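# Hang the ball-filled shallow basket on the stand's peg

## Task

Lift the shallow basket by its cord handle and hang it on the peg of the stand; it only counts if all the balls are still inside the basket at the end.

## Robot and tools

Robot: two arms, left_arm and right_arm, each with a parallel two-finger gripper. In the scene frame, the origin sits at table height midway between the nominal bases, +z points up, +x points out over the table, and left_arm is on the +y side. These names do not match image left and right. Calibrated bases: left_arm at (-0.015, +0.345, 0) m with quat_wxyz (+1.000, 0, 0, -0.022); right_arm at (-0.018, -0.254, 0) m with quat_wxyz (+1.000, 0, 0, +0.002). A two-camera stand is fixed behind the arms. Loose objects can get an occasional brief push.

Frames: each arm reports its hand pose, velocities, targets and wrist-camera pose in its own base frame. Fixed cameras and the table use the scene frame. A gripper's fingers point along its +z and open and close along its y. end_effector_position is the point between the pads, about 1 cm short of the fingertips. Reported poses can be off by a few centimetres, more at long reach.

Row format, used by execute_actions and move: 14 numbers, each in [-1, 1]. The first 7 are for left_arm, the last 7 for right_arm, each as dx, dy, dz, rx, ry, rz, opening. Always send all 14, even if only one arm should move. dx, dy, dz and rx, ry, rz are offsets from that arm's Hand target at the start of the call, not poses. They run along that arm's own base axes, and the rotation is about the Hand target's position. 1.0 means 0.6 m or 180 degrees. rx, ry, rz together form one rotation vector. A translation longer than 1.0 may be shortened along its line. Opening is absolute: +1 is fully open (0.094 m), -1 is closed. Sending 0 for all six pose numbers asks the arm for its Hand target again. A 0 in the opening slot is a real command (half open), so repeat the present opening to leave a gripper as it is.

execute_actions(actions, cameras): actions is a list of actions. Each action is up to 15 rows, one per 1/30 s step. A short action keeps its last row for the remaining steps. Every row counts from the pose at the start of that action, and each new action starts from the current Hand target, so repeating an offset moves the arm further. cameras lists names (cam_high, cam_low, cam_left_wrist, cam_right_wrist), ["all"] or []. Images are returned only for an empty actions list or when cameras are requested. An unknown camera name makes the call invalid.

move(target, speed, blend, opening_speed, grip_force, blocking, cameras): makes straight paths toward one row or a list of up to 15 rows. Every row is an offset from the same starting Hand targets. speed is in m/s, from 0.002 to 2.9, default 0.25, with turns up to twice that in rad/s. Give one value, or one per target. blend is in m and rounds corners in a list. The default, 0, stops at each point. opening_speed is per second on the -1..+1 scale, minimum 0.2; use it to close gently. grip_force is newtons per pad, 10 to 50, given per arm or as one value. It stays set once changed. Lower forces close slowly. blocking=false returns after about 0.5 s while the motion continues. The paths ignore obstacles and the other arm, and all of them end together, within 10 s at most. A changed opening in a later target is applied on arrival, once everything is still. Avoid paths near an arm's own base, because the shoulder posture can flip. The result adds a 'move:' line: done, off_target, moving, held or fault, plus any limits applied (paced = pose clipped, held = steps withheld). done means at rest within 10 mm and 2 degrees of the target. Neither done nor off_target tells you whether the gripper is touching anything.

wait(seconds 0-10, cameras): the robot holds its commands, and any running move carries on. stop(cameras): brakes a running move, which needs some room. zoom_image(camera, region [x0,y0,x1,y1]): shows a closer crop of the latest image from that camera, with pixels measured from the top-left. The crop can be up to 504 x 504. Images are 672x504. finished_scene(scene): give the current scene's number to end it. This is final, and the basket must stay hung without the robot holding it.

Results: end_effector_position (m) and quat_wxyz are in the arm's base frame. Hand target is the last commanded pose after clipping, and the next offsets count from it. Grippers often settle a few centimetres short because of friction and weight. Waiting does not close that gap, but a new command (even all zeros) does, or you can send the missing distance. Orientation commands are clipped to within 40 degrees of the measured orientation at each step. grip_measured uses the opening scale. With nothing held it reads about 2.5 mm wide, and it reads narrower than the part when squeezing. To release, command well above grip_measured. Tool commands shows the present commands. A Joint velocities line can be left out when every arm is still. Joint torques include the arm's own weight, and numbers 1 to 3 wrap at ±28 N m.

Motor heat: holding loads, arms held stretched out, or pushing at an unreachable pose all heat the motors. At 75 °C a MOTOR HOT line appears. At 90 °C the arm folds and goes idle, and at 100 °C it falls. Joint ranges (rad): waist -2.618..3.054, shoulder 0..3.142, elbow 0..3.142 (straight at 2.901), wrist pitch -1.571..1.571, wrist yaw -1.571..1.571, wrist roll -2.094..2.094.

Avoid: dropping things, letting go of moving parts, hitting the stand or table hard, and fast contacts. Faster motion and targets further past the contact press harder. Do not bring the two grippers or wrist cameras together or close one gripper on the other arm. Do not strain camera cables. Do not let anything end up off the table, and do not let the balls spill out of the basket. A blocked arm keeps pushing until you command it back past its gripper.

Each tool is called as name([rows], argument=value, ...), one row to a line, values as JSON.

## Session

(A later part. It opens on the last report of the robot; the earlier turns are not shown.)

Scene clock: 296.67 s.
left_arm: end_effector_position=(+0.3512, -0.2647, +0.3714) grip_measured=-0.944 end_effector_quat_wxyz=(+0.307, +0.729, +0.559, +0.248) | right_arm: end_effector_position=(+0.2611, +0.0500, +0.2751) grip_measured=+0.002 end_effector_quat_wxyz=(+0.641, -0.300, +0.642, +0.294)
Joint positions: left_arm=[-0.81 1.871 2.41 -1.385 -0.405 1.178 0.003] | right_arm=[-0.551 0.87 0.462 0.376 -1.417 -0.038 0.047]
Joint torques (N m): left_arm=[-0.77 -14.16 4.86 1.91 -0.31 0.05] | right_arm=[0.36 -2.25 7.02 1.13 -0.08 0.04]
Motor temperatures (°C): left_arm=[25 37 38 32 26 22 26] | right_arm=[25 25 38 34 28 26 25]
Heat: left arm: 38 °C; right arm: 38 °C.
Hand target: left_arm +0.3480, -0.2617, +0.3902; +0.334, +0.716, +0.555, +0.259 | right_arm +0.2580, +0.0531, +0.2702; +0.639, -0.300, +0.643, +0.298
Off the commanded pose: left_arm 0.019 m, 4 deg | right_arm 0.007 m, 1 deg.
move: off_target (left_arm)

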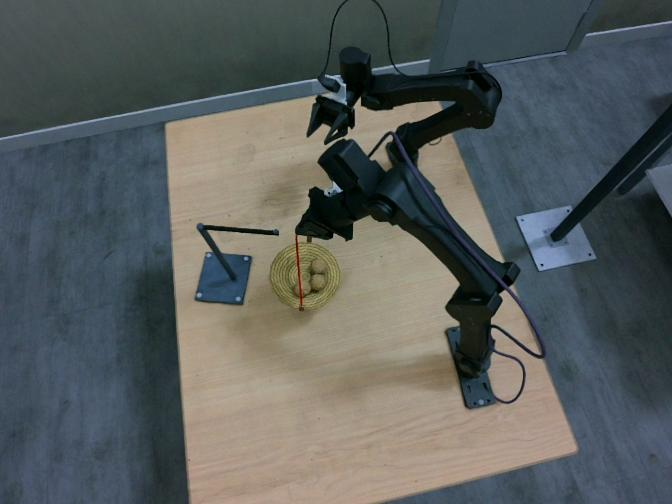

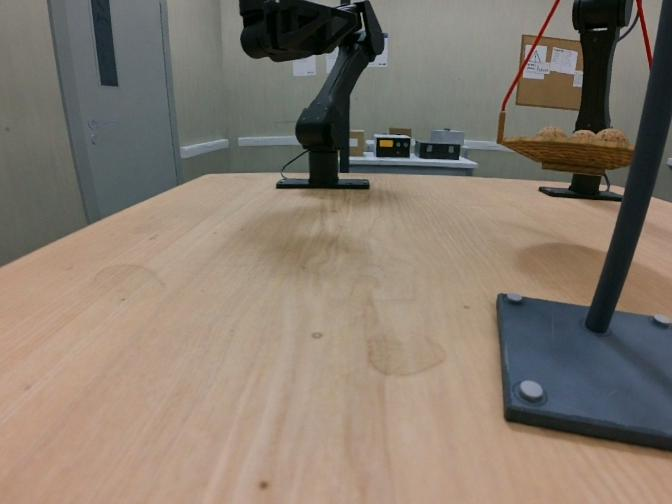

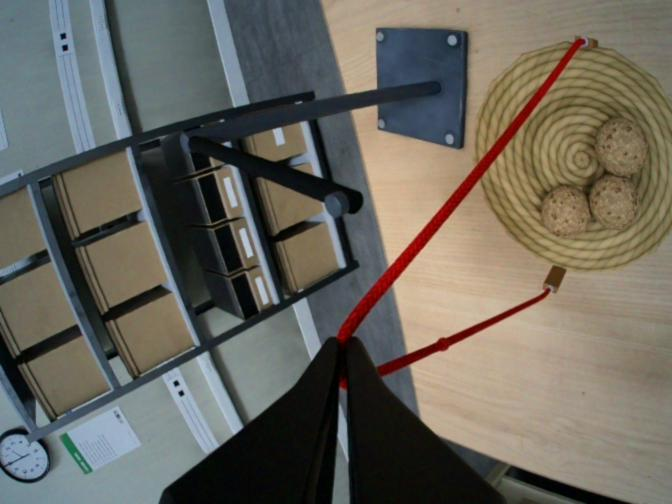

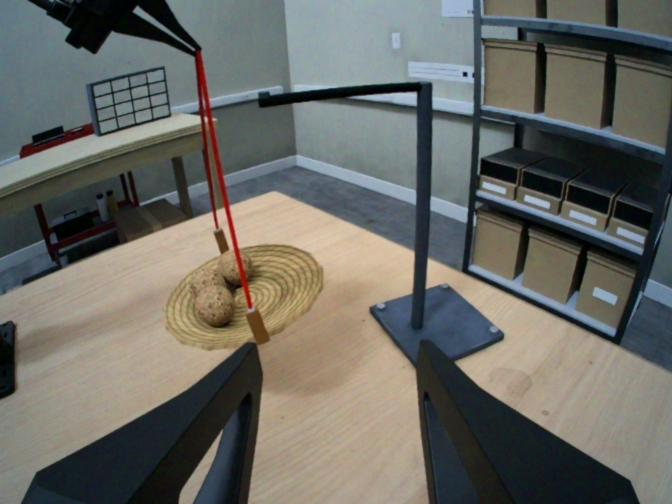

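move(target=[-0.009,-0.035,0,0,0,0,-1, 0,0,0,0,0,0,0], speed=0.04, cameras=["all"])

zoom_image(camera="cam_high", region=[180, 200, 380, 350])

Scene clock: 310.47 s.
left_arm: end_effector_position=(+0.3405, -0.2814, +0.3846) grip_measured=-0.944 end_effector_quat_wxyz=(+0.328, +0.725, +0.551, +0.253) | right_arm: end_effector_position=(+0.2611, +0.0500, +0.2751) grip_measured=+0.002 end_effector_quat_wxyz=(+0.641, -0.300, +0.642, +0.294)
Joint positions: left_arm=[-0.869 1.891 2.475 -1.397 -0.443 1.152 0.003] | right_arm=[-0.551 0.87 0.462 0.376 -1.417 -0.038 0.047]
Joint torques (N m): left_arm=[-0.61 -8.83 8.14 1.59 -0.32 -0.13] | right_arm=[0.39 -2.25 7.01 1.13 -0.09 0.04]
Heat: left arm: 39 °C; right arm: 38 °C.
Hand target: left_arm +0.3425, -0.2827, +0.3902; +0.334, +0.716, +0.555, +0.259 | right_arm +0.2580, +0.0531, +0.2702; +0.639, -0.300, +0.643, +0.298
Off the commanded pose: left_arm 0.006 m, 1 deg | right_arm 0.006 m, 1 deg.
move: done

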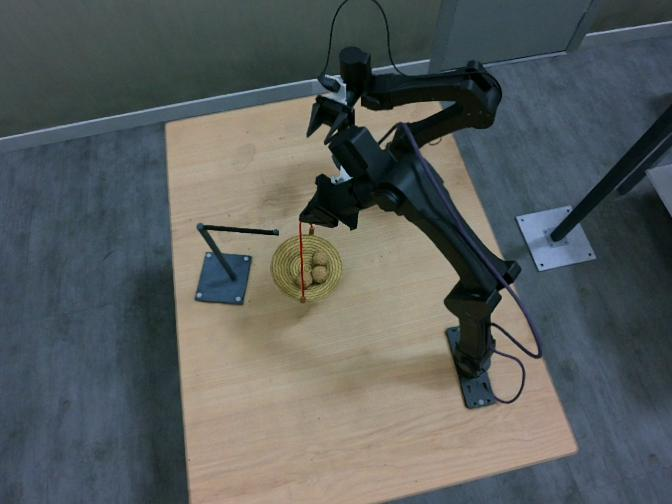

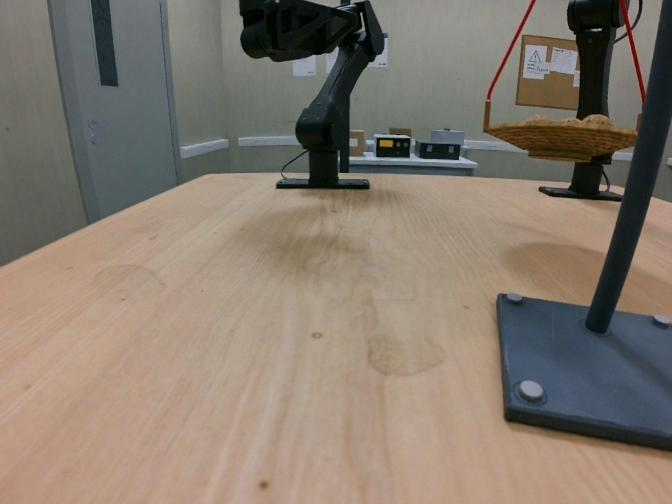

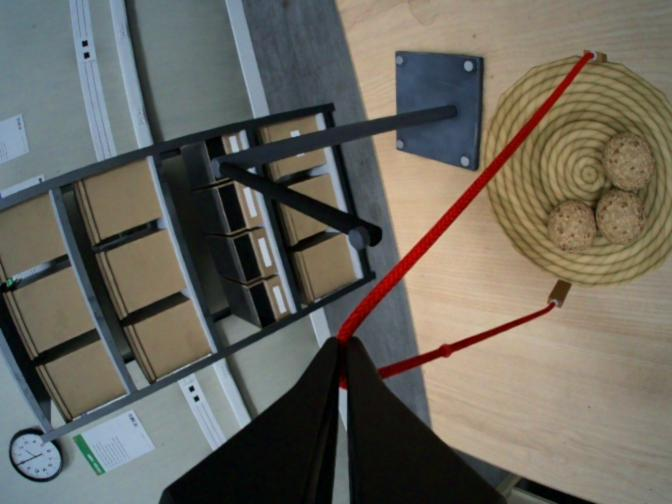

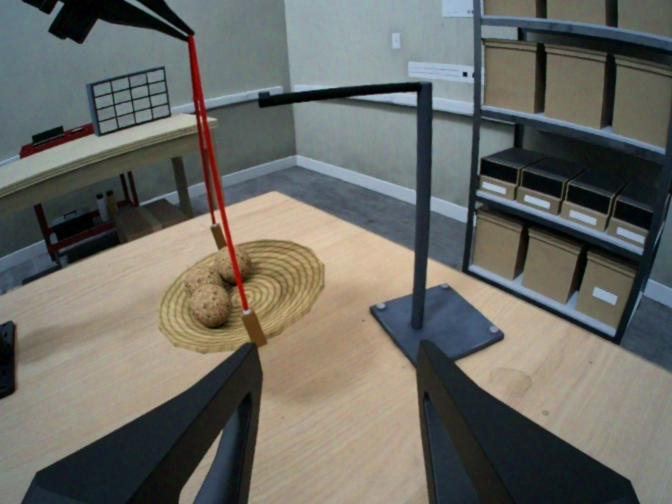

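Scaled by 2.520 from the camera's 672x504 image, which has a finer 960x720 frame.

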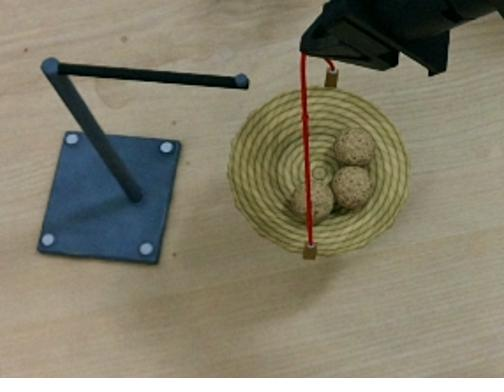

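move(target=[0.158,-0.048,0,0,0,0,-1, 0,0,0,0,0,0,0], speed=0.035, cameras=["all"])

zoom_image(camera="cam_high", region=[180, 180, 380, 330])

zoom_image(camera="cam_right_wrist", region=[150, 0, 500, 350])

Scene clock: 323.50 s.
left_arm: end_effector_position=(+0.4278, -0.3068, +0.3821) grip_measured=-0.944 end_effector_quat_wxyz=(+0.372, +0.710, +0.531, +0.276) | right_arm: end_effector_position=(+0.2611, +0.0500, +0.2751) grip_measured=+0.002 end_effector_quat_wxyz=(+0.641, -0.300, +0.642, +0.294)
Joint positions: left_arm=[-0.749 2.193 2.836 -1.302 -0.372 1.292 0.003] | right_arm=[-0.551 0.87 0.462 0.376 -1.417 -0.038 0.047]
Joint torques (N m): left_arm=[0.69 -11.37 7.79 2.2 -0.07 0.04] | right_arm=[0.38 -2.28 7.01 1.13 -0.07 0.04]
Heat: left arm: 37 °C; right arm: 37 °C.
Hand target: left_arm +0.4373, -0.3115, +0.3902; +0.334, +0.716, +0.555, +0.259 | right_arm +0.2580, +0.0531, +0.2702; +0.639, -0.300, +0.643, +0.298
Off the commanded pose: left_arm 0.013 m, 6 deg | right_arm 0.006 m, 1 deg.
elbow stopped short (left arm): the move would have taken joint 3 (elbow) straighter than the controller allows.
move: off_target (left_arm)

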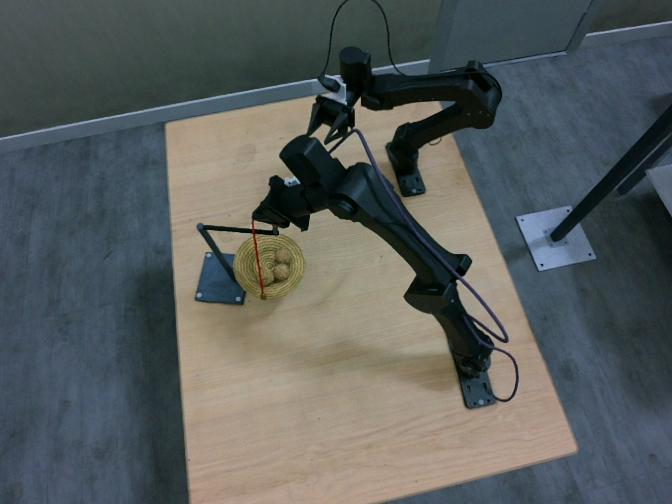

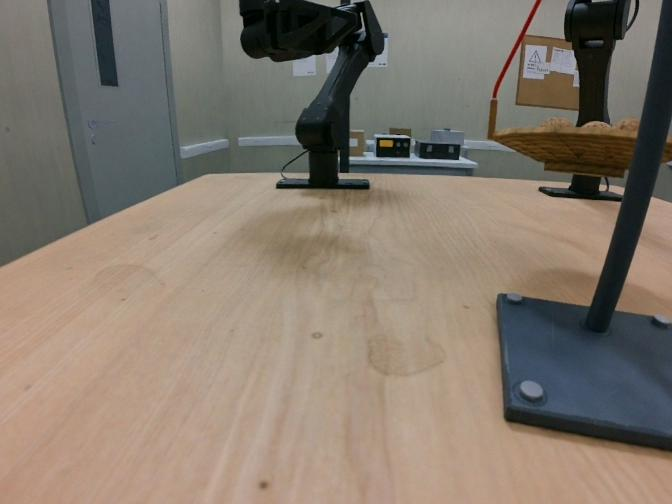

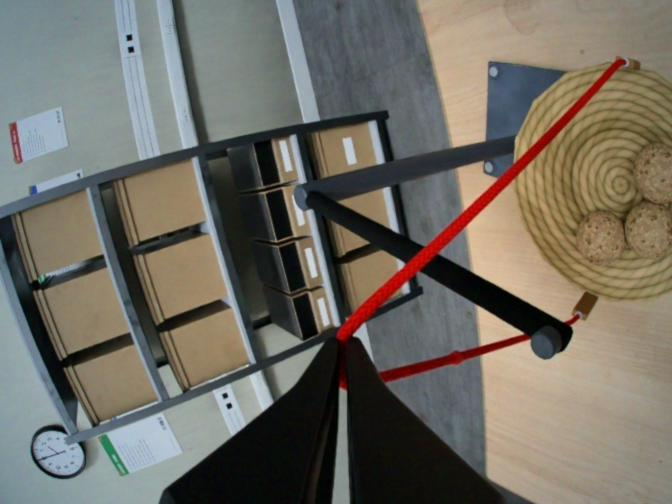

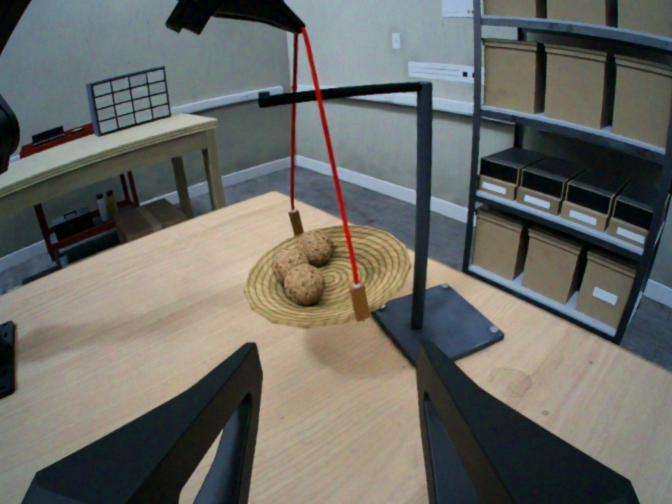

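Scaled by 2.520 from the camera's 672x504 image, which has a finer 960x720 frame.

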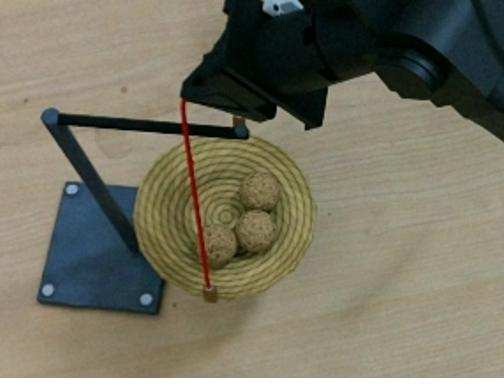

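Scaled by 1.440 from the camera's 672x504 image, which has a finer 960x720 frame.

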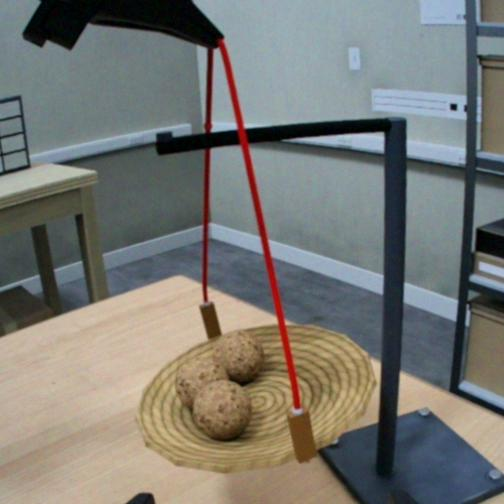

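move(target=[-0.013,-0.004,-0.06,0,0,0,-1, 0,0,0,0,0,0,0], speed=0.03, cameras=["all"])

zoom_image(camera="cam_high", region=[180, 180, 380, 330])

zoom_image(camera="cam_right_wrist", region=[220, 0, 440, 220])

Scene clock: 330.80 s.
left_arm: end_effector_position=(+0.4288, -0.3079, +0.3543) grip_measured=-0.944 end_effector_quat_wxyz=(+0.339, +0.717, +0.549, +0.262) | right_arm: end_effector_position=(+0.2611, +0.0500, +0.2751) grip_measured=+0.002 end_effector_quat_wxyz=(+0.641, -0.300, +0.642, +0.294)
Joint positions: left_arm=[-0.749 2.23 2.836 -1.353 -0.372 1.25 0.003] | right_arm=[-0.551 0.87 0.462 0.376 -1.417 -0.038 0.047]
Joint torques (N m): left_arm=[-1.06 -11.7 7.9 1.69 -0.19 -0.14] | right_arm=[0.36 -2.25 7.01 1.13 -0.07 0.05]
Heat: left arm: 37 °C; right arm: 37 °C.
Hand target: left_arm +0.4295, -0.3139, +0.3541; +0.334, +0.717, +0.555, +0.259 | right_arm +0.2580, +0.0531, +0.2702; +0.639, -0.300, +0.643, +0.298
Off the commanded pose: left_arm 0.006 m, 1 deg | right_arm 0.006 m, 1 deg.
elbow stopped short (left arm): the move would have taken joint 3 (elbow) straighter than the controller allows.
move: done

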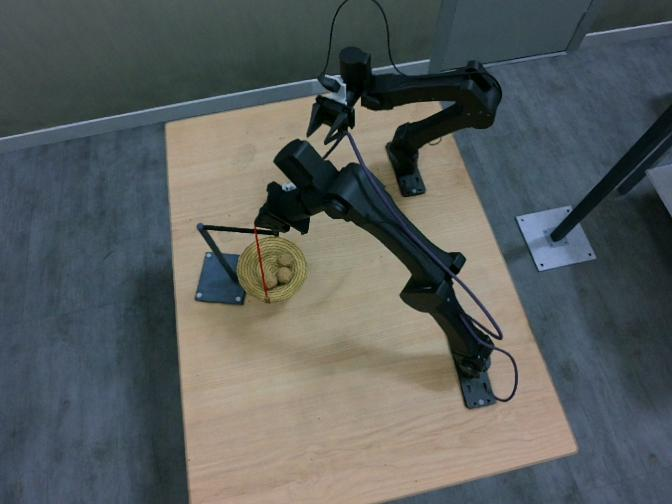

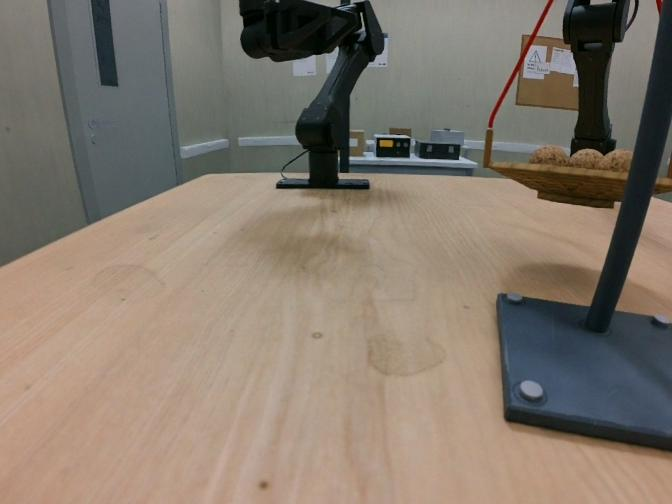

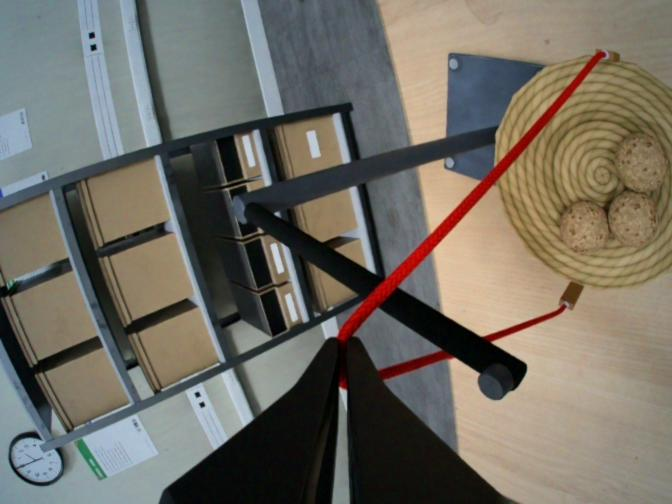

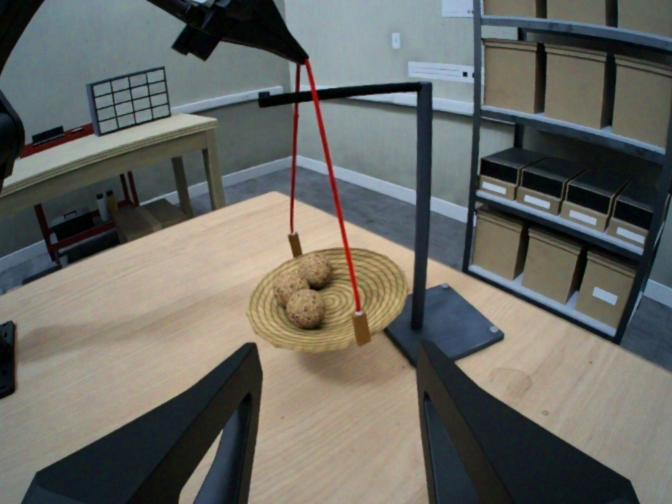

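Scaled by 2.520 from the camera's 672x504 image, which has a finer 960x720 frame.

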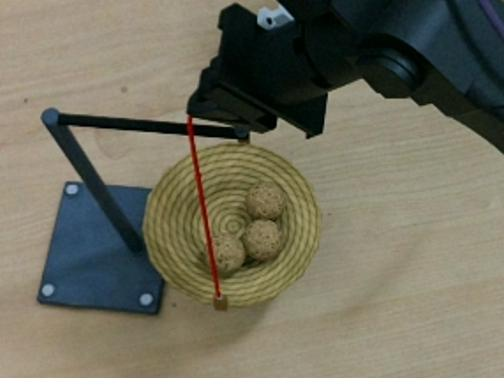

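Scaled by 2.291 from the camera's 672x504 image, which has a finer 960x720 frame.

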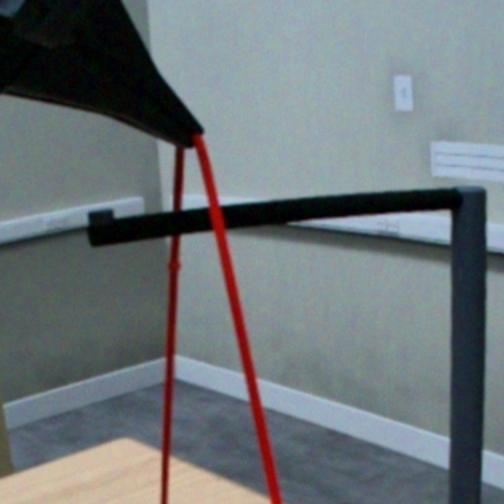

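move(target=[0,-0.002,-0.04,0,0,0,-1, 0,0,0,0,0,0,0], speed=0.03, cameras=["all"])

zoom_image(camera="cam_high", region=[180, 180, 380, 330])

zoom_image(camera="cam_right_wrist", region=[220, 0, 440, 220])

Scene clock: 337.80 s.
left_arm: end_effector_position=(+0.4327, -0.3139, +0.3266) grip_measured=-0.944 end_effector_quat_wxyz=(+0.326, +0.720, +0.554, +0.260) | right_arm: end_effector_position=(+0.2611, +0.0500, +0.2751) grip_measured=+0.002 end_effector_quat_wxyz=(+0.641, -0.300, +0.642, +0.294)
Joint positions: left_arm=[-0.756 2.122 2.519 -1.175 -0.383 1.235 0.003] | right_arm=[-0.551 0.87 0.462 0.376 -1.417 -0.038 0.047]
Joint torques (N m): left_arm=[-0.62 -15.64 4.59 1.84 -0.12 -0.11] | right_arm=[0.36 -2.26 7.01 1.13 -0.08 0.04]
Heat: left arm: 38 °C; right arm: 37 °C.
Hand target: left_arm +0.4295, -0.3152, +0.3302; +0.334, +0.717, +0.555, +0.259 | right_arm +0.2580, +0.0531, +0.2702; +0.639, -0.300, +0.643, +0.298
Off the commanded pose: left_arm 0.005 m, 1 deg | right_arm 0.006 m, 1 deg.
move: done

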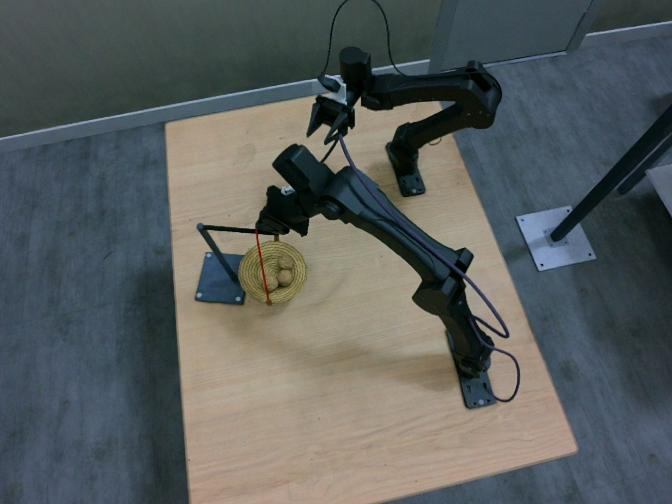

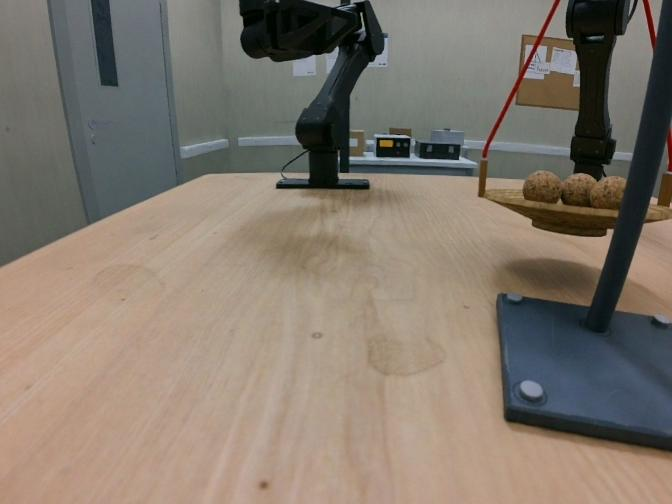

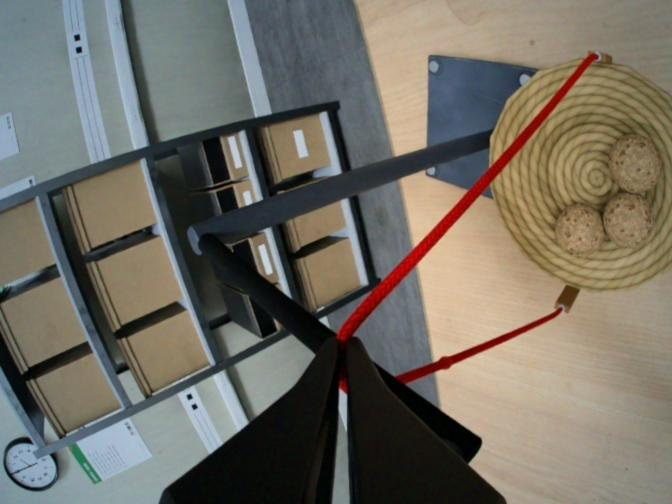

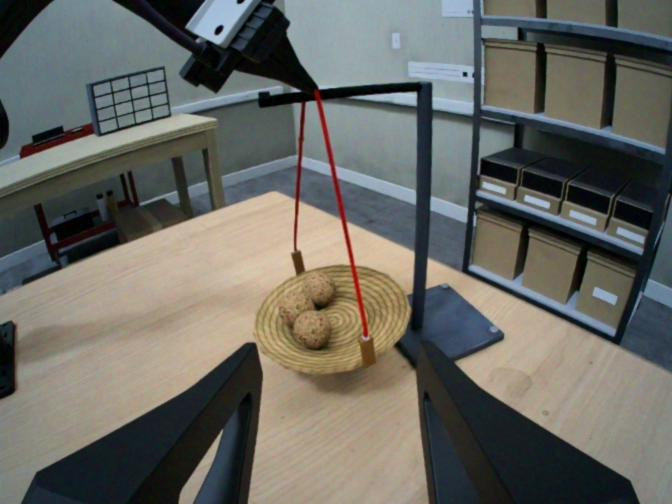

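Scaled by 2.520 from the camera's 672x504 image, which has a finer 960x720 frame.

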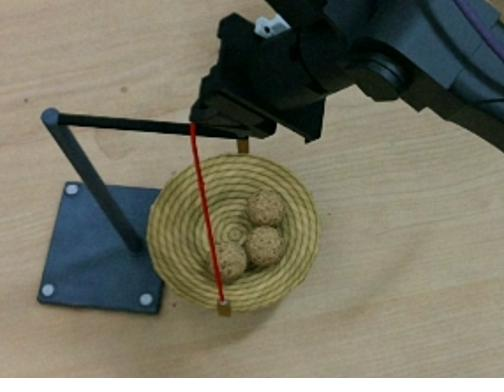

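Scaled by 2.291 from the camera's 672x504 image, which has a finer 960x720 frame.

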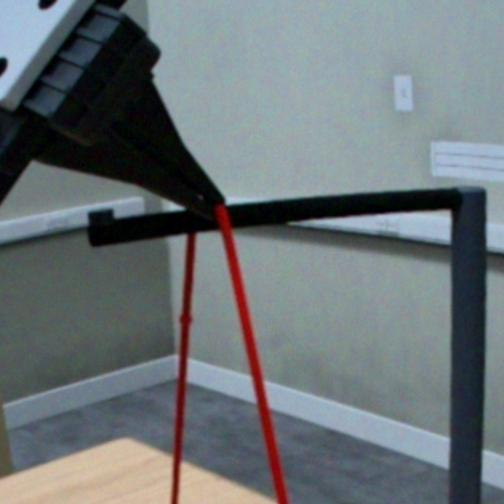

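move(target=[-0.004,0,-0.01,0,0,0,-1, 0,0,0,0,0,0,0], speed=0.02, cameras=["all"])

zoom_image(camera="cam_left_wrist", region=[250, 260, 500, 480])

zoom_image(camera="cam_right_wrist", region=[260, 60, 370, 170])

Scene clock: 342.37 s.
left_arm: end_effector_position=(+0.4326, -0.3138, +0.3264) grip_measured=-0.944 end_effector_quat_wxyz=(+0.335, +0.715, +0.554, +0.265) | right_arm: end_effector_position=(+0.2611, +0.0500, +0.2751) grip_measured=+0.002 end_effector_quat_wxyz=(+0.641, -0.300, +0.642, +0.294)
Joint positions: left_arm=[-0.758 2.076 2.424 -1.106 -0.39 1.235 0.003] | right_arm=[-0.551 0.87 0.462 0.376 -1.417 -0.038 0.047]
Joint torques (N m): left_arm=[-0.76 -15.04 4.64 1.7 -0.09 -0.13] | right_arm=[0.38 -2.25 7.04 1.13 -0.08 0.05]
Heat: left arm: 38 °C; right arm: 37 °C.
Hand target: left_arm +0.4272, -0.3150, +0.3242; +0.334, +0.716, +0.555, +0.259 | right_arm +0.2580, +0.0531, +0.2702; +0.639, -0.300, +0.643, +0.298
Off the commanded pose: left_arm 0.006 m, 1 deg | right_arm 0.006 m, 1 deg.
move: done

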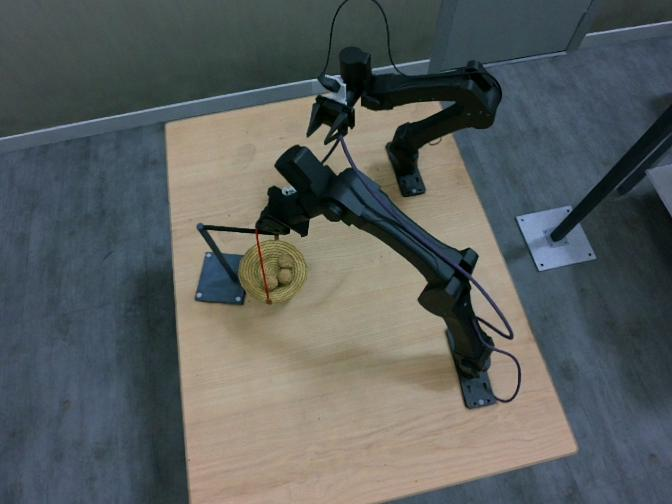

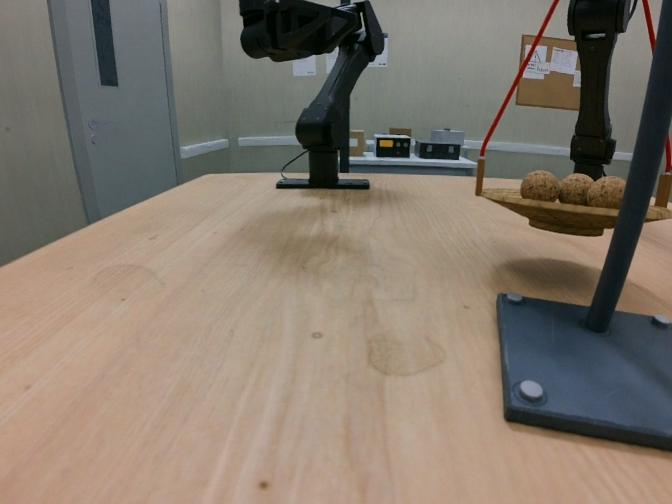

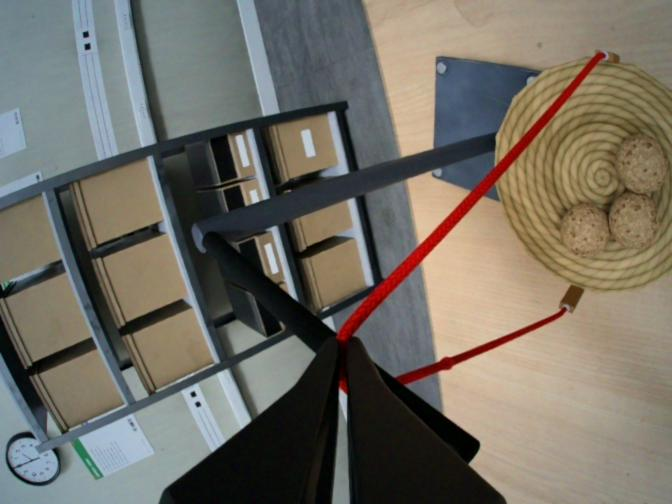

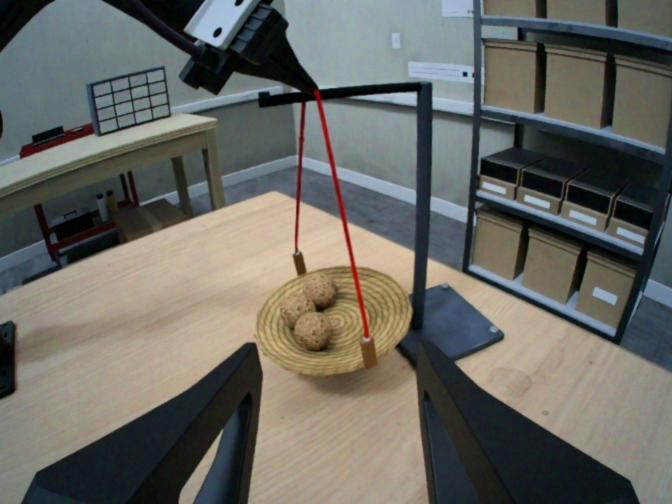

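Scaled by 2.016 from the camera's 672x504 image, which has a finer 960x720 frame.

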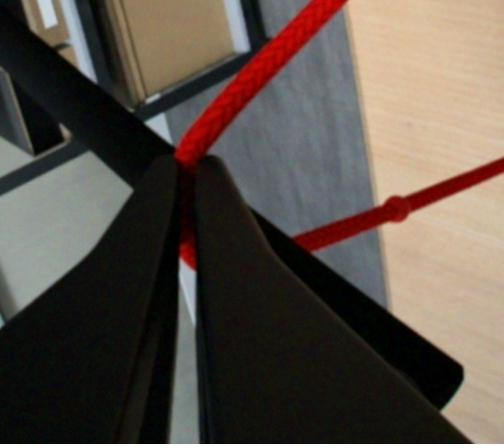

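Scaled by 4.582 from the camera's 672x504 image, which has a finer 960x720 frame.

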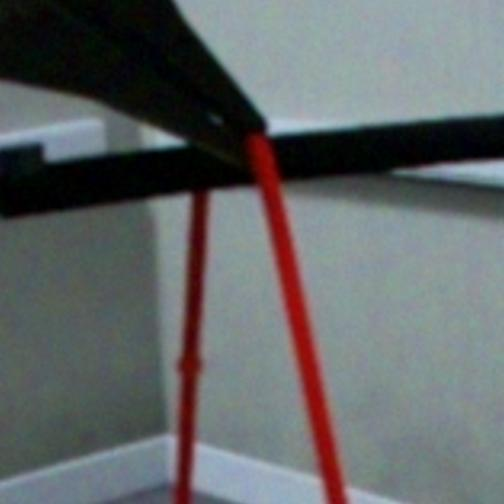

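move([
  [0,0,0.04,0,0,0,-1, 0,0,0,0,0,0,0],
  [0.003,0.016,0.04,0,0,0,-1, 0,0,0,0,0,0,0],
], speed=0.03, cameras=["all"])

zoom_image(camera="cam_high", region=[220, 180, 320, 255])

zoom_image(camera="cam_right_wrist", region=[260, 60, 370, 170])

Scene clock: 357.70 s.
left_arm: end_effector_position=(+0.4279, -0.3090, +0.3374) grip_measured=-0.944 end_effector_quat_wxyz=(+0.320, +0.724, +0.555, +0.256) | right_arm: end_effector_position=(+0.2611, +0.0500, +0.2751) grip_measured=+0.002 end_effector_quat_wxyz=(+0.641, -0.300, +0.642, +0.294)
Joint positions: left_arm=[-0.753 2.205 2.739 -1.329 -0.375 1.235 0.003] | right_arm=[-0.551 0.87 0.462 0.376 -1.417 -0.038 0.047]
Joint torques (N m): left_arm=[0.7 -16.13 4.96 1.87 -0.1 0.03] | right_arm=[0.39 -2.24 7.01 1.13 -0.08 0.04]
Heat: left arm: 37 °C; right arm: 37 °C.
Hand target: left_arm +0.4290, -0.3055, +0.3481; +0.334, +0.717, +0.555, +0.259 | right_arm +0.2580, +0.0531, +0.2702; +0.639, -0.300, +0.643, +0.298
Off the commanded pose: left_arm 0.011 m, 2 deg | right_arm 0.006 m, 1 deg.
move: off_target (left_arm)

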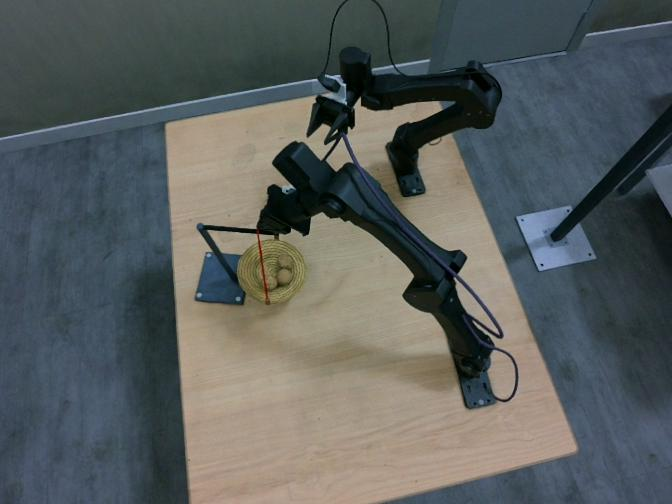

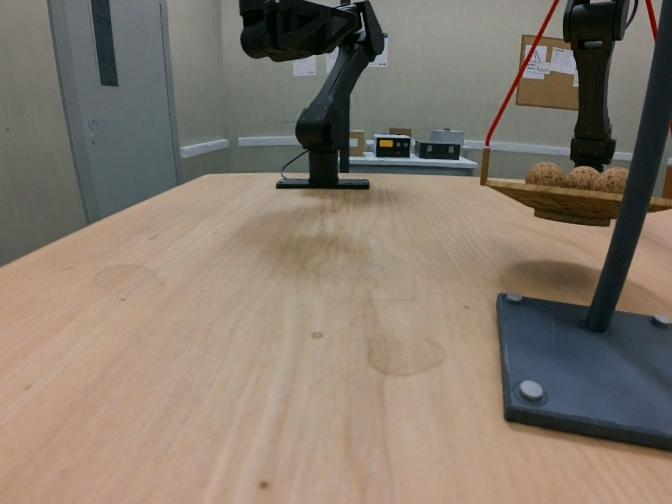

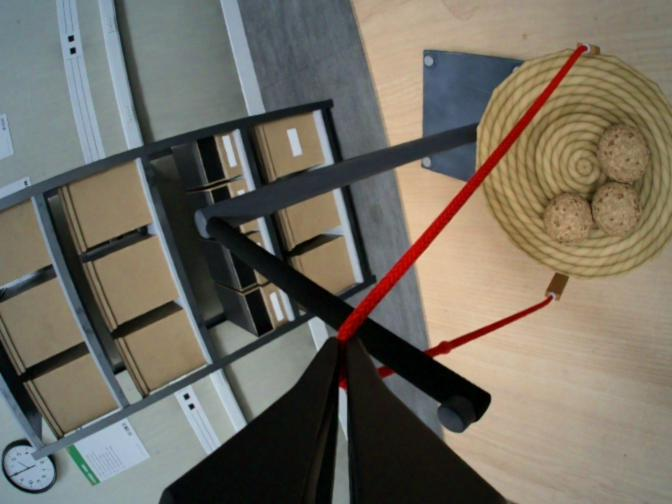

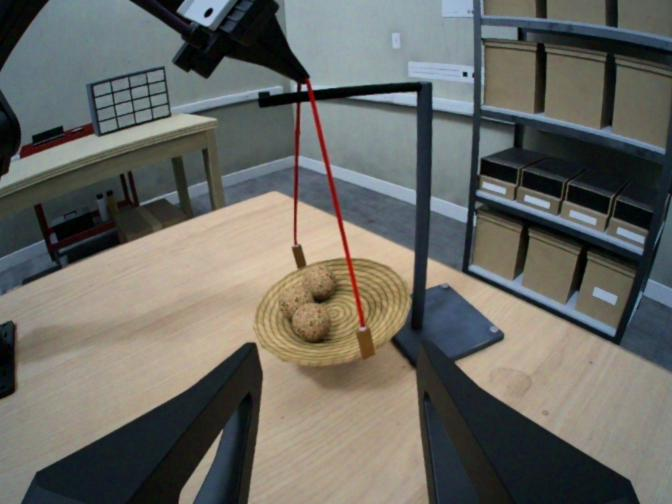

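Scaled by 5.040 from the camera's 672x504 image, which has a finer 960x720 frame.

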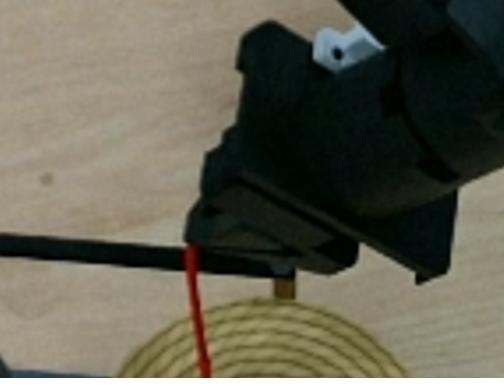

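Scaled by 4.582 from the camera's 672x504 image, which has a finer 960x720 frame.

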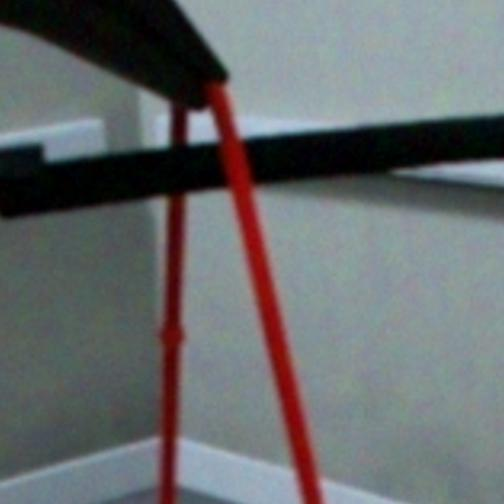

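move([
  [0.002,0.008,0,0,0,0,-1, 0,0,0,0,0,0,0],
  [0.002,0.008,-0.03,0,0,0,-1, 0,0,0,0,0,0,0],
], speed=0.03, cameras=["all"])

zoom_image(camera="cam_high", region=[220, 180, 320, 255])

zoom_image(camera="cam_right_wrist", region=[260, 60, 370, 170])

Scene clock: 364.67 s.
left_arm: end_effector_position=(+0.4298, -0.3070, +0.3286) grip_measured=-0.944 end_effector_quat_wxyz=(+0.333, +0.719, +0.553, +0.258) | right_arm: end_effector_position=(+0.2611, +0.0500, +0.2751) grip_measured=+0.002 end_effector_quat_wxyz=(+0.641, -0.300, +0.642, +0.294)
Joint positions: left_arm=[-0.745 2.052 2.403 -1.113 -0.368 1.244 0.003] | right_arm=[-0.551 0.87 0.462 0.376 -1.417 -0.038 0.047]
Joint torques (N m): left_arm=[1.02 -15.15 4.72 1.78 -0.09 0.03] | right_arm=[0.38 -2.25 7.01 1.12 -0.09 0.04]
Heat: left arm: 38 °C; right arm: 37 °C.
Hand target: left_arm +0.4301, -0.3007, +0.3300; +0.334, +0.717, +0.555, +0.259 | right_arm +0.2580, +0.0531, +0.2702; +0.639, -0.300, +0.643, +0.298
Off the commanded pose: left_arm 0.007 m, 0 deg | right_arm 0.006 m, 1 deg.
move: done

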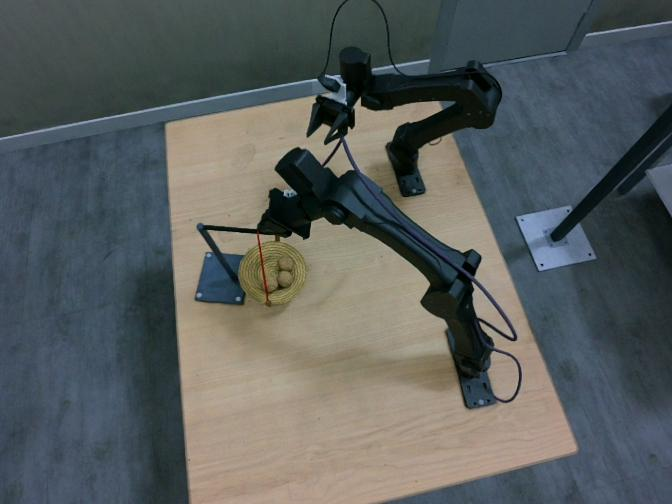

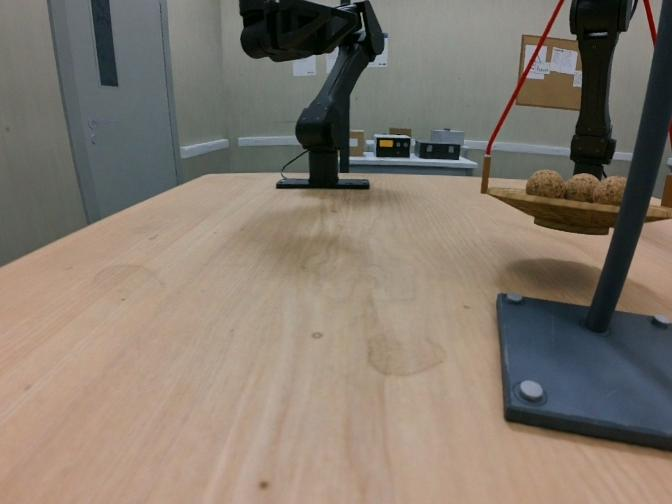

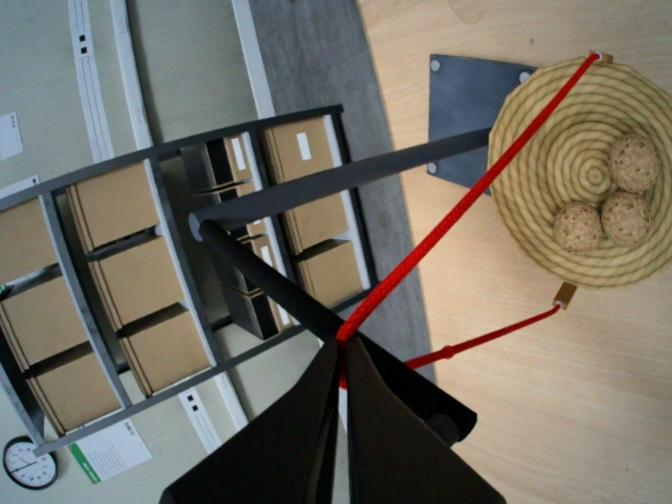

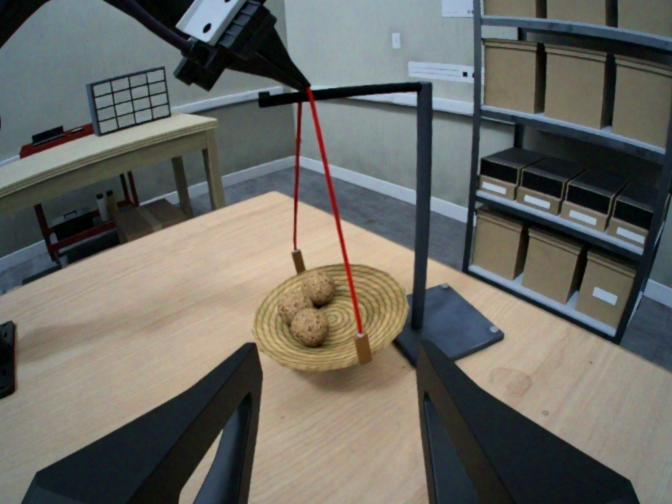

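Scaled by 5.040 from the camera's 672x504 image, which has a finer 960x720 frame.

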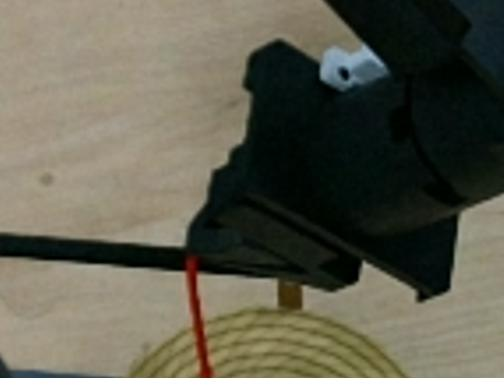

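Scaled by 4.582 from the camera's 672x504 image, which has a finer 960x720 frame.

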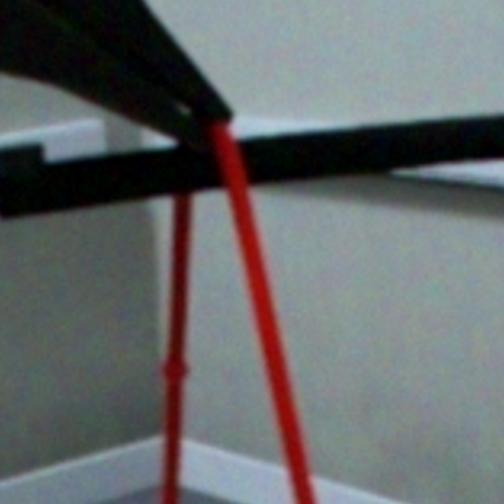

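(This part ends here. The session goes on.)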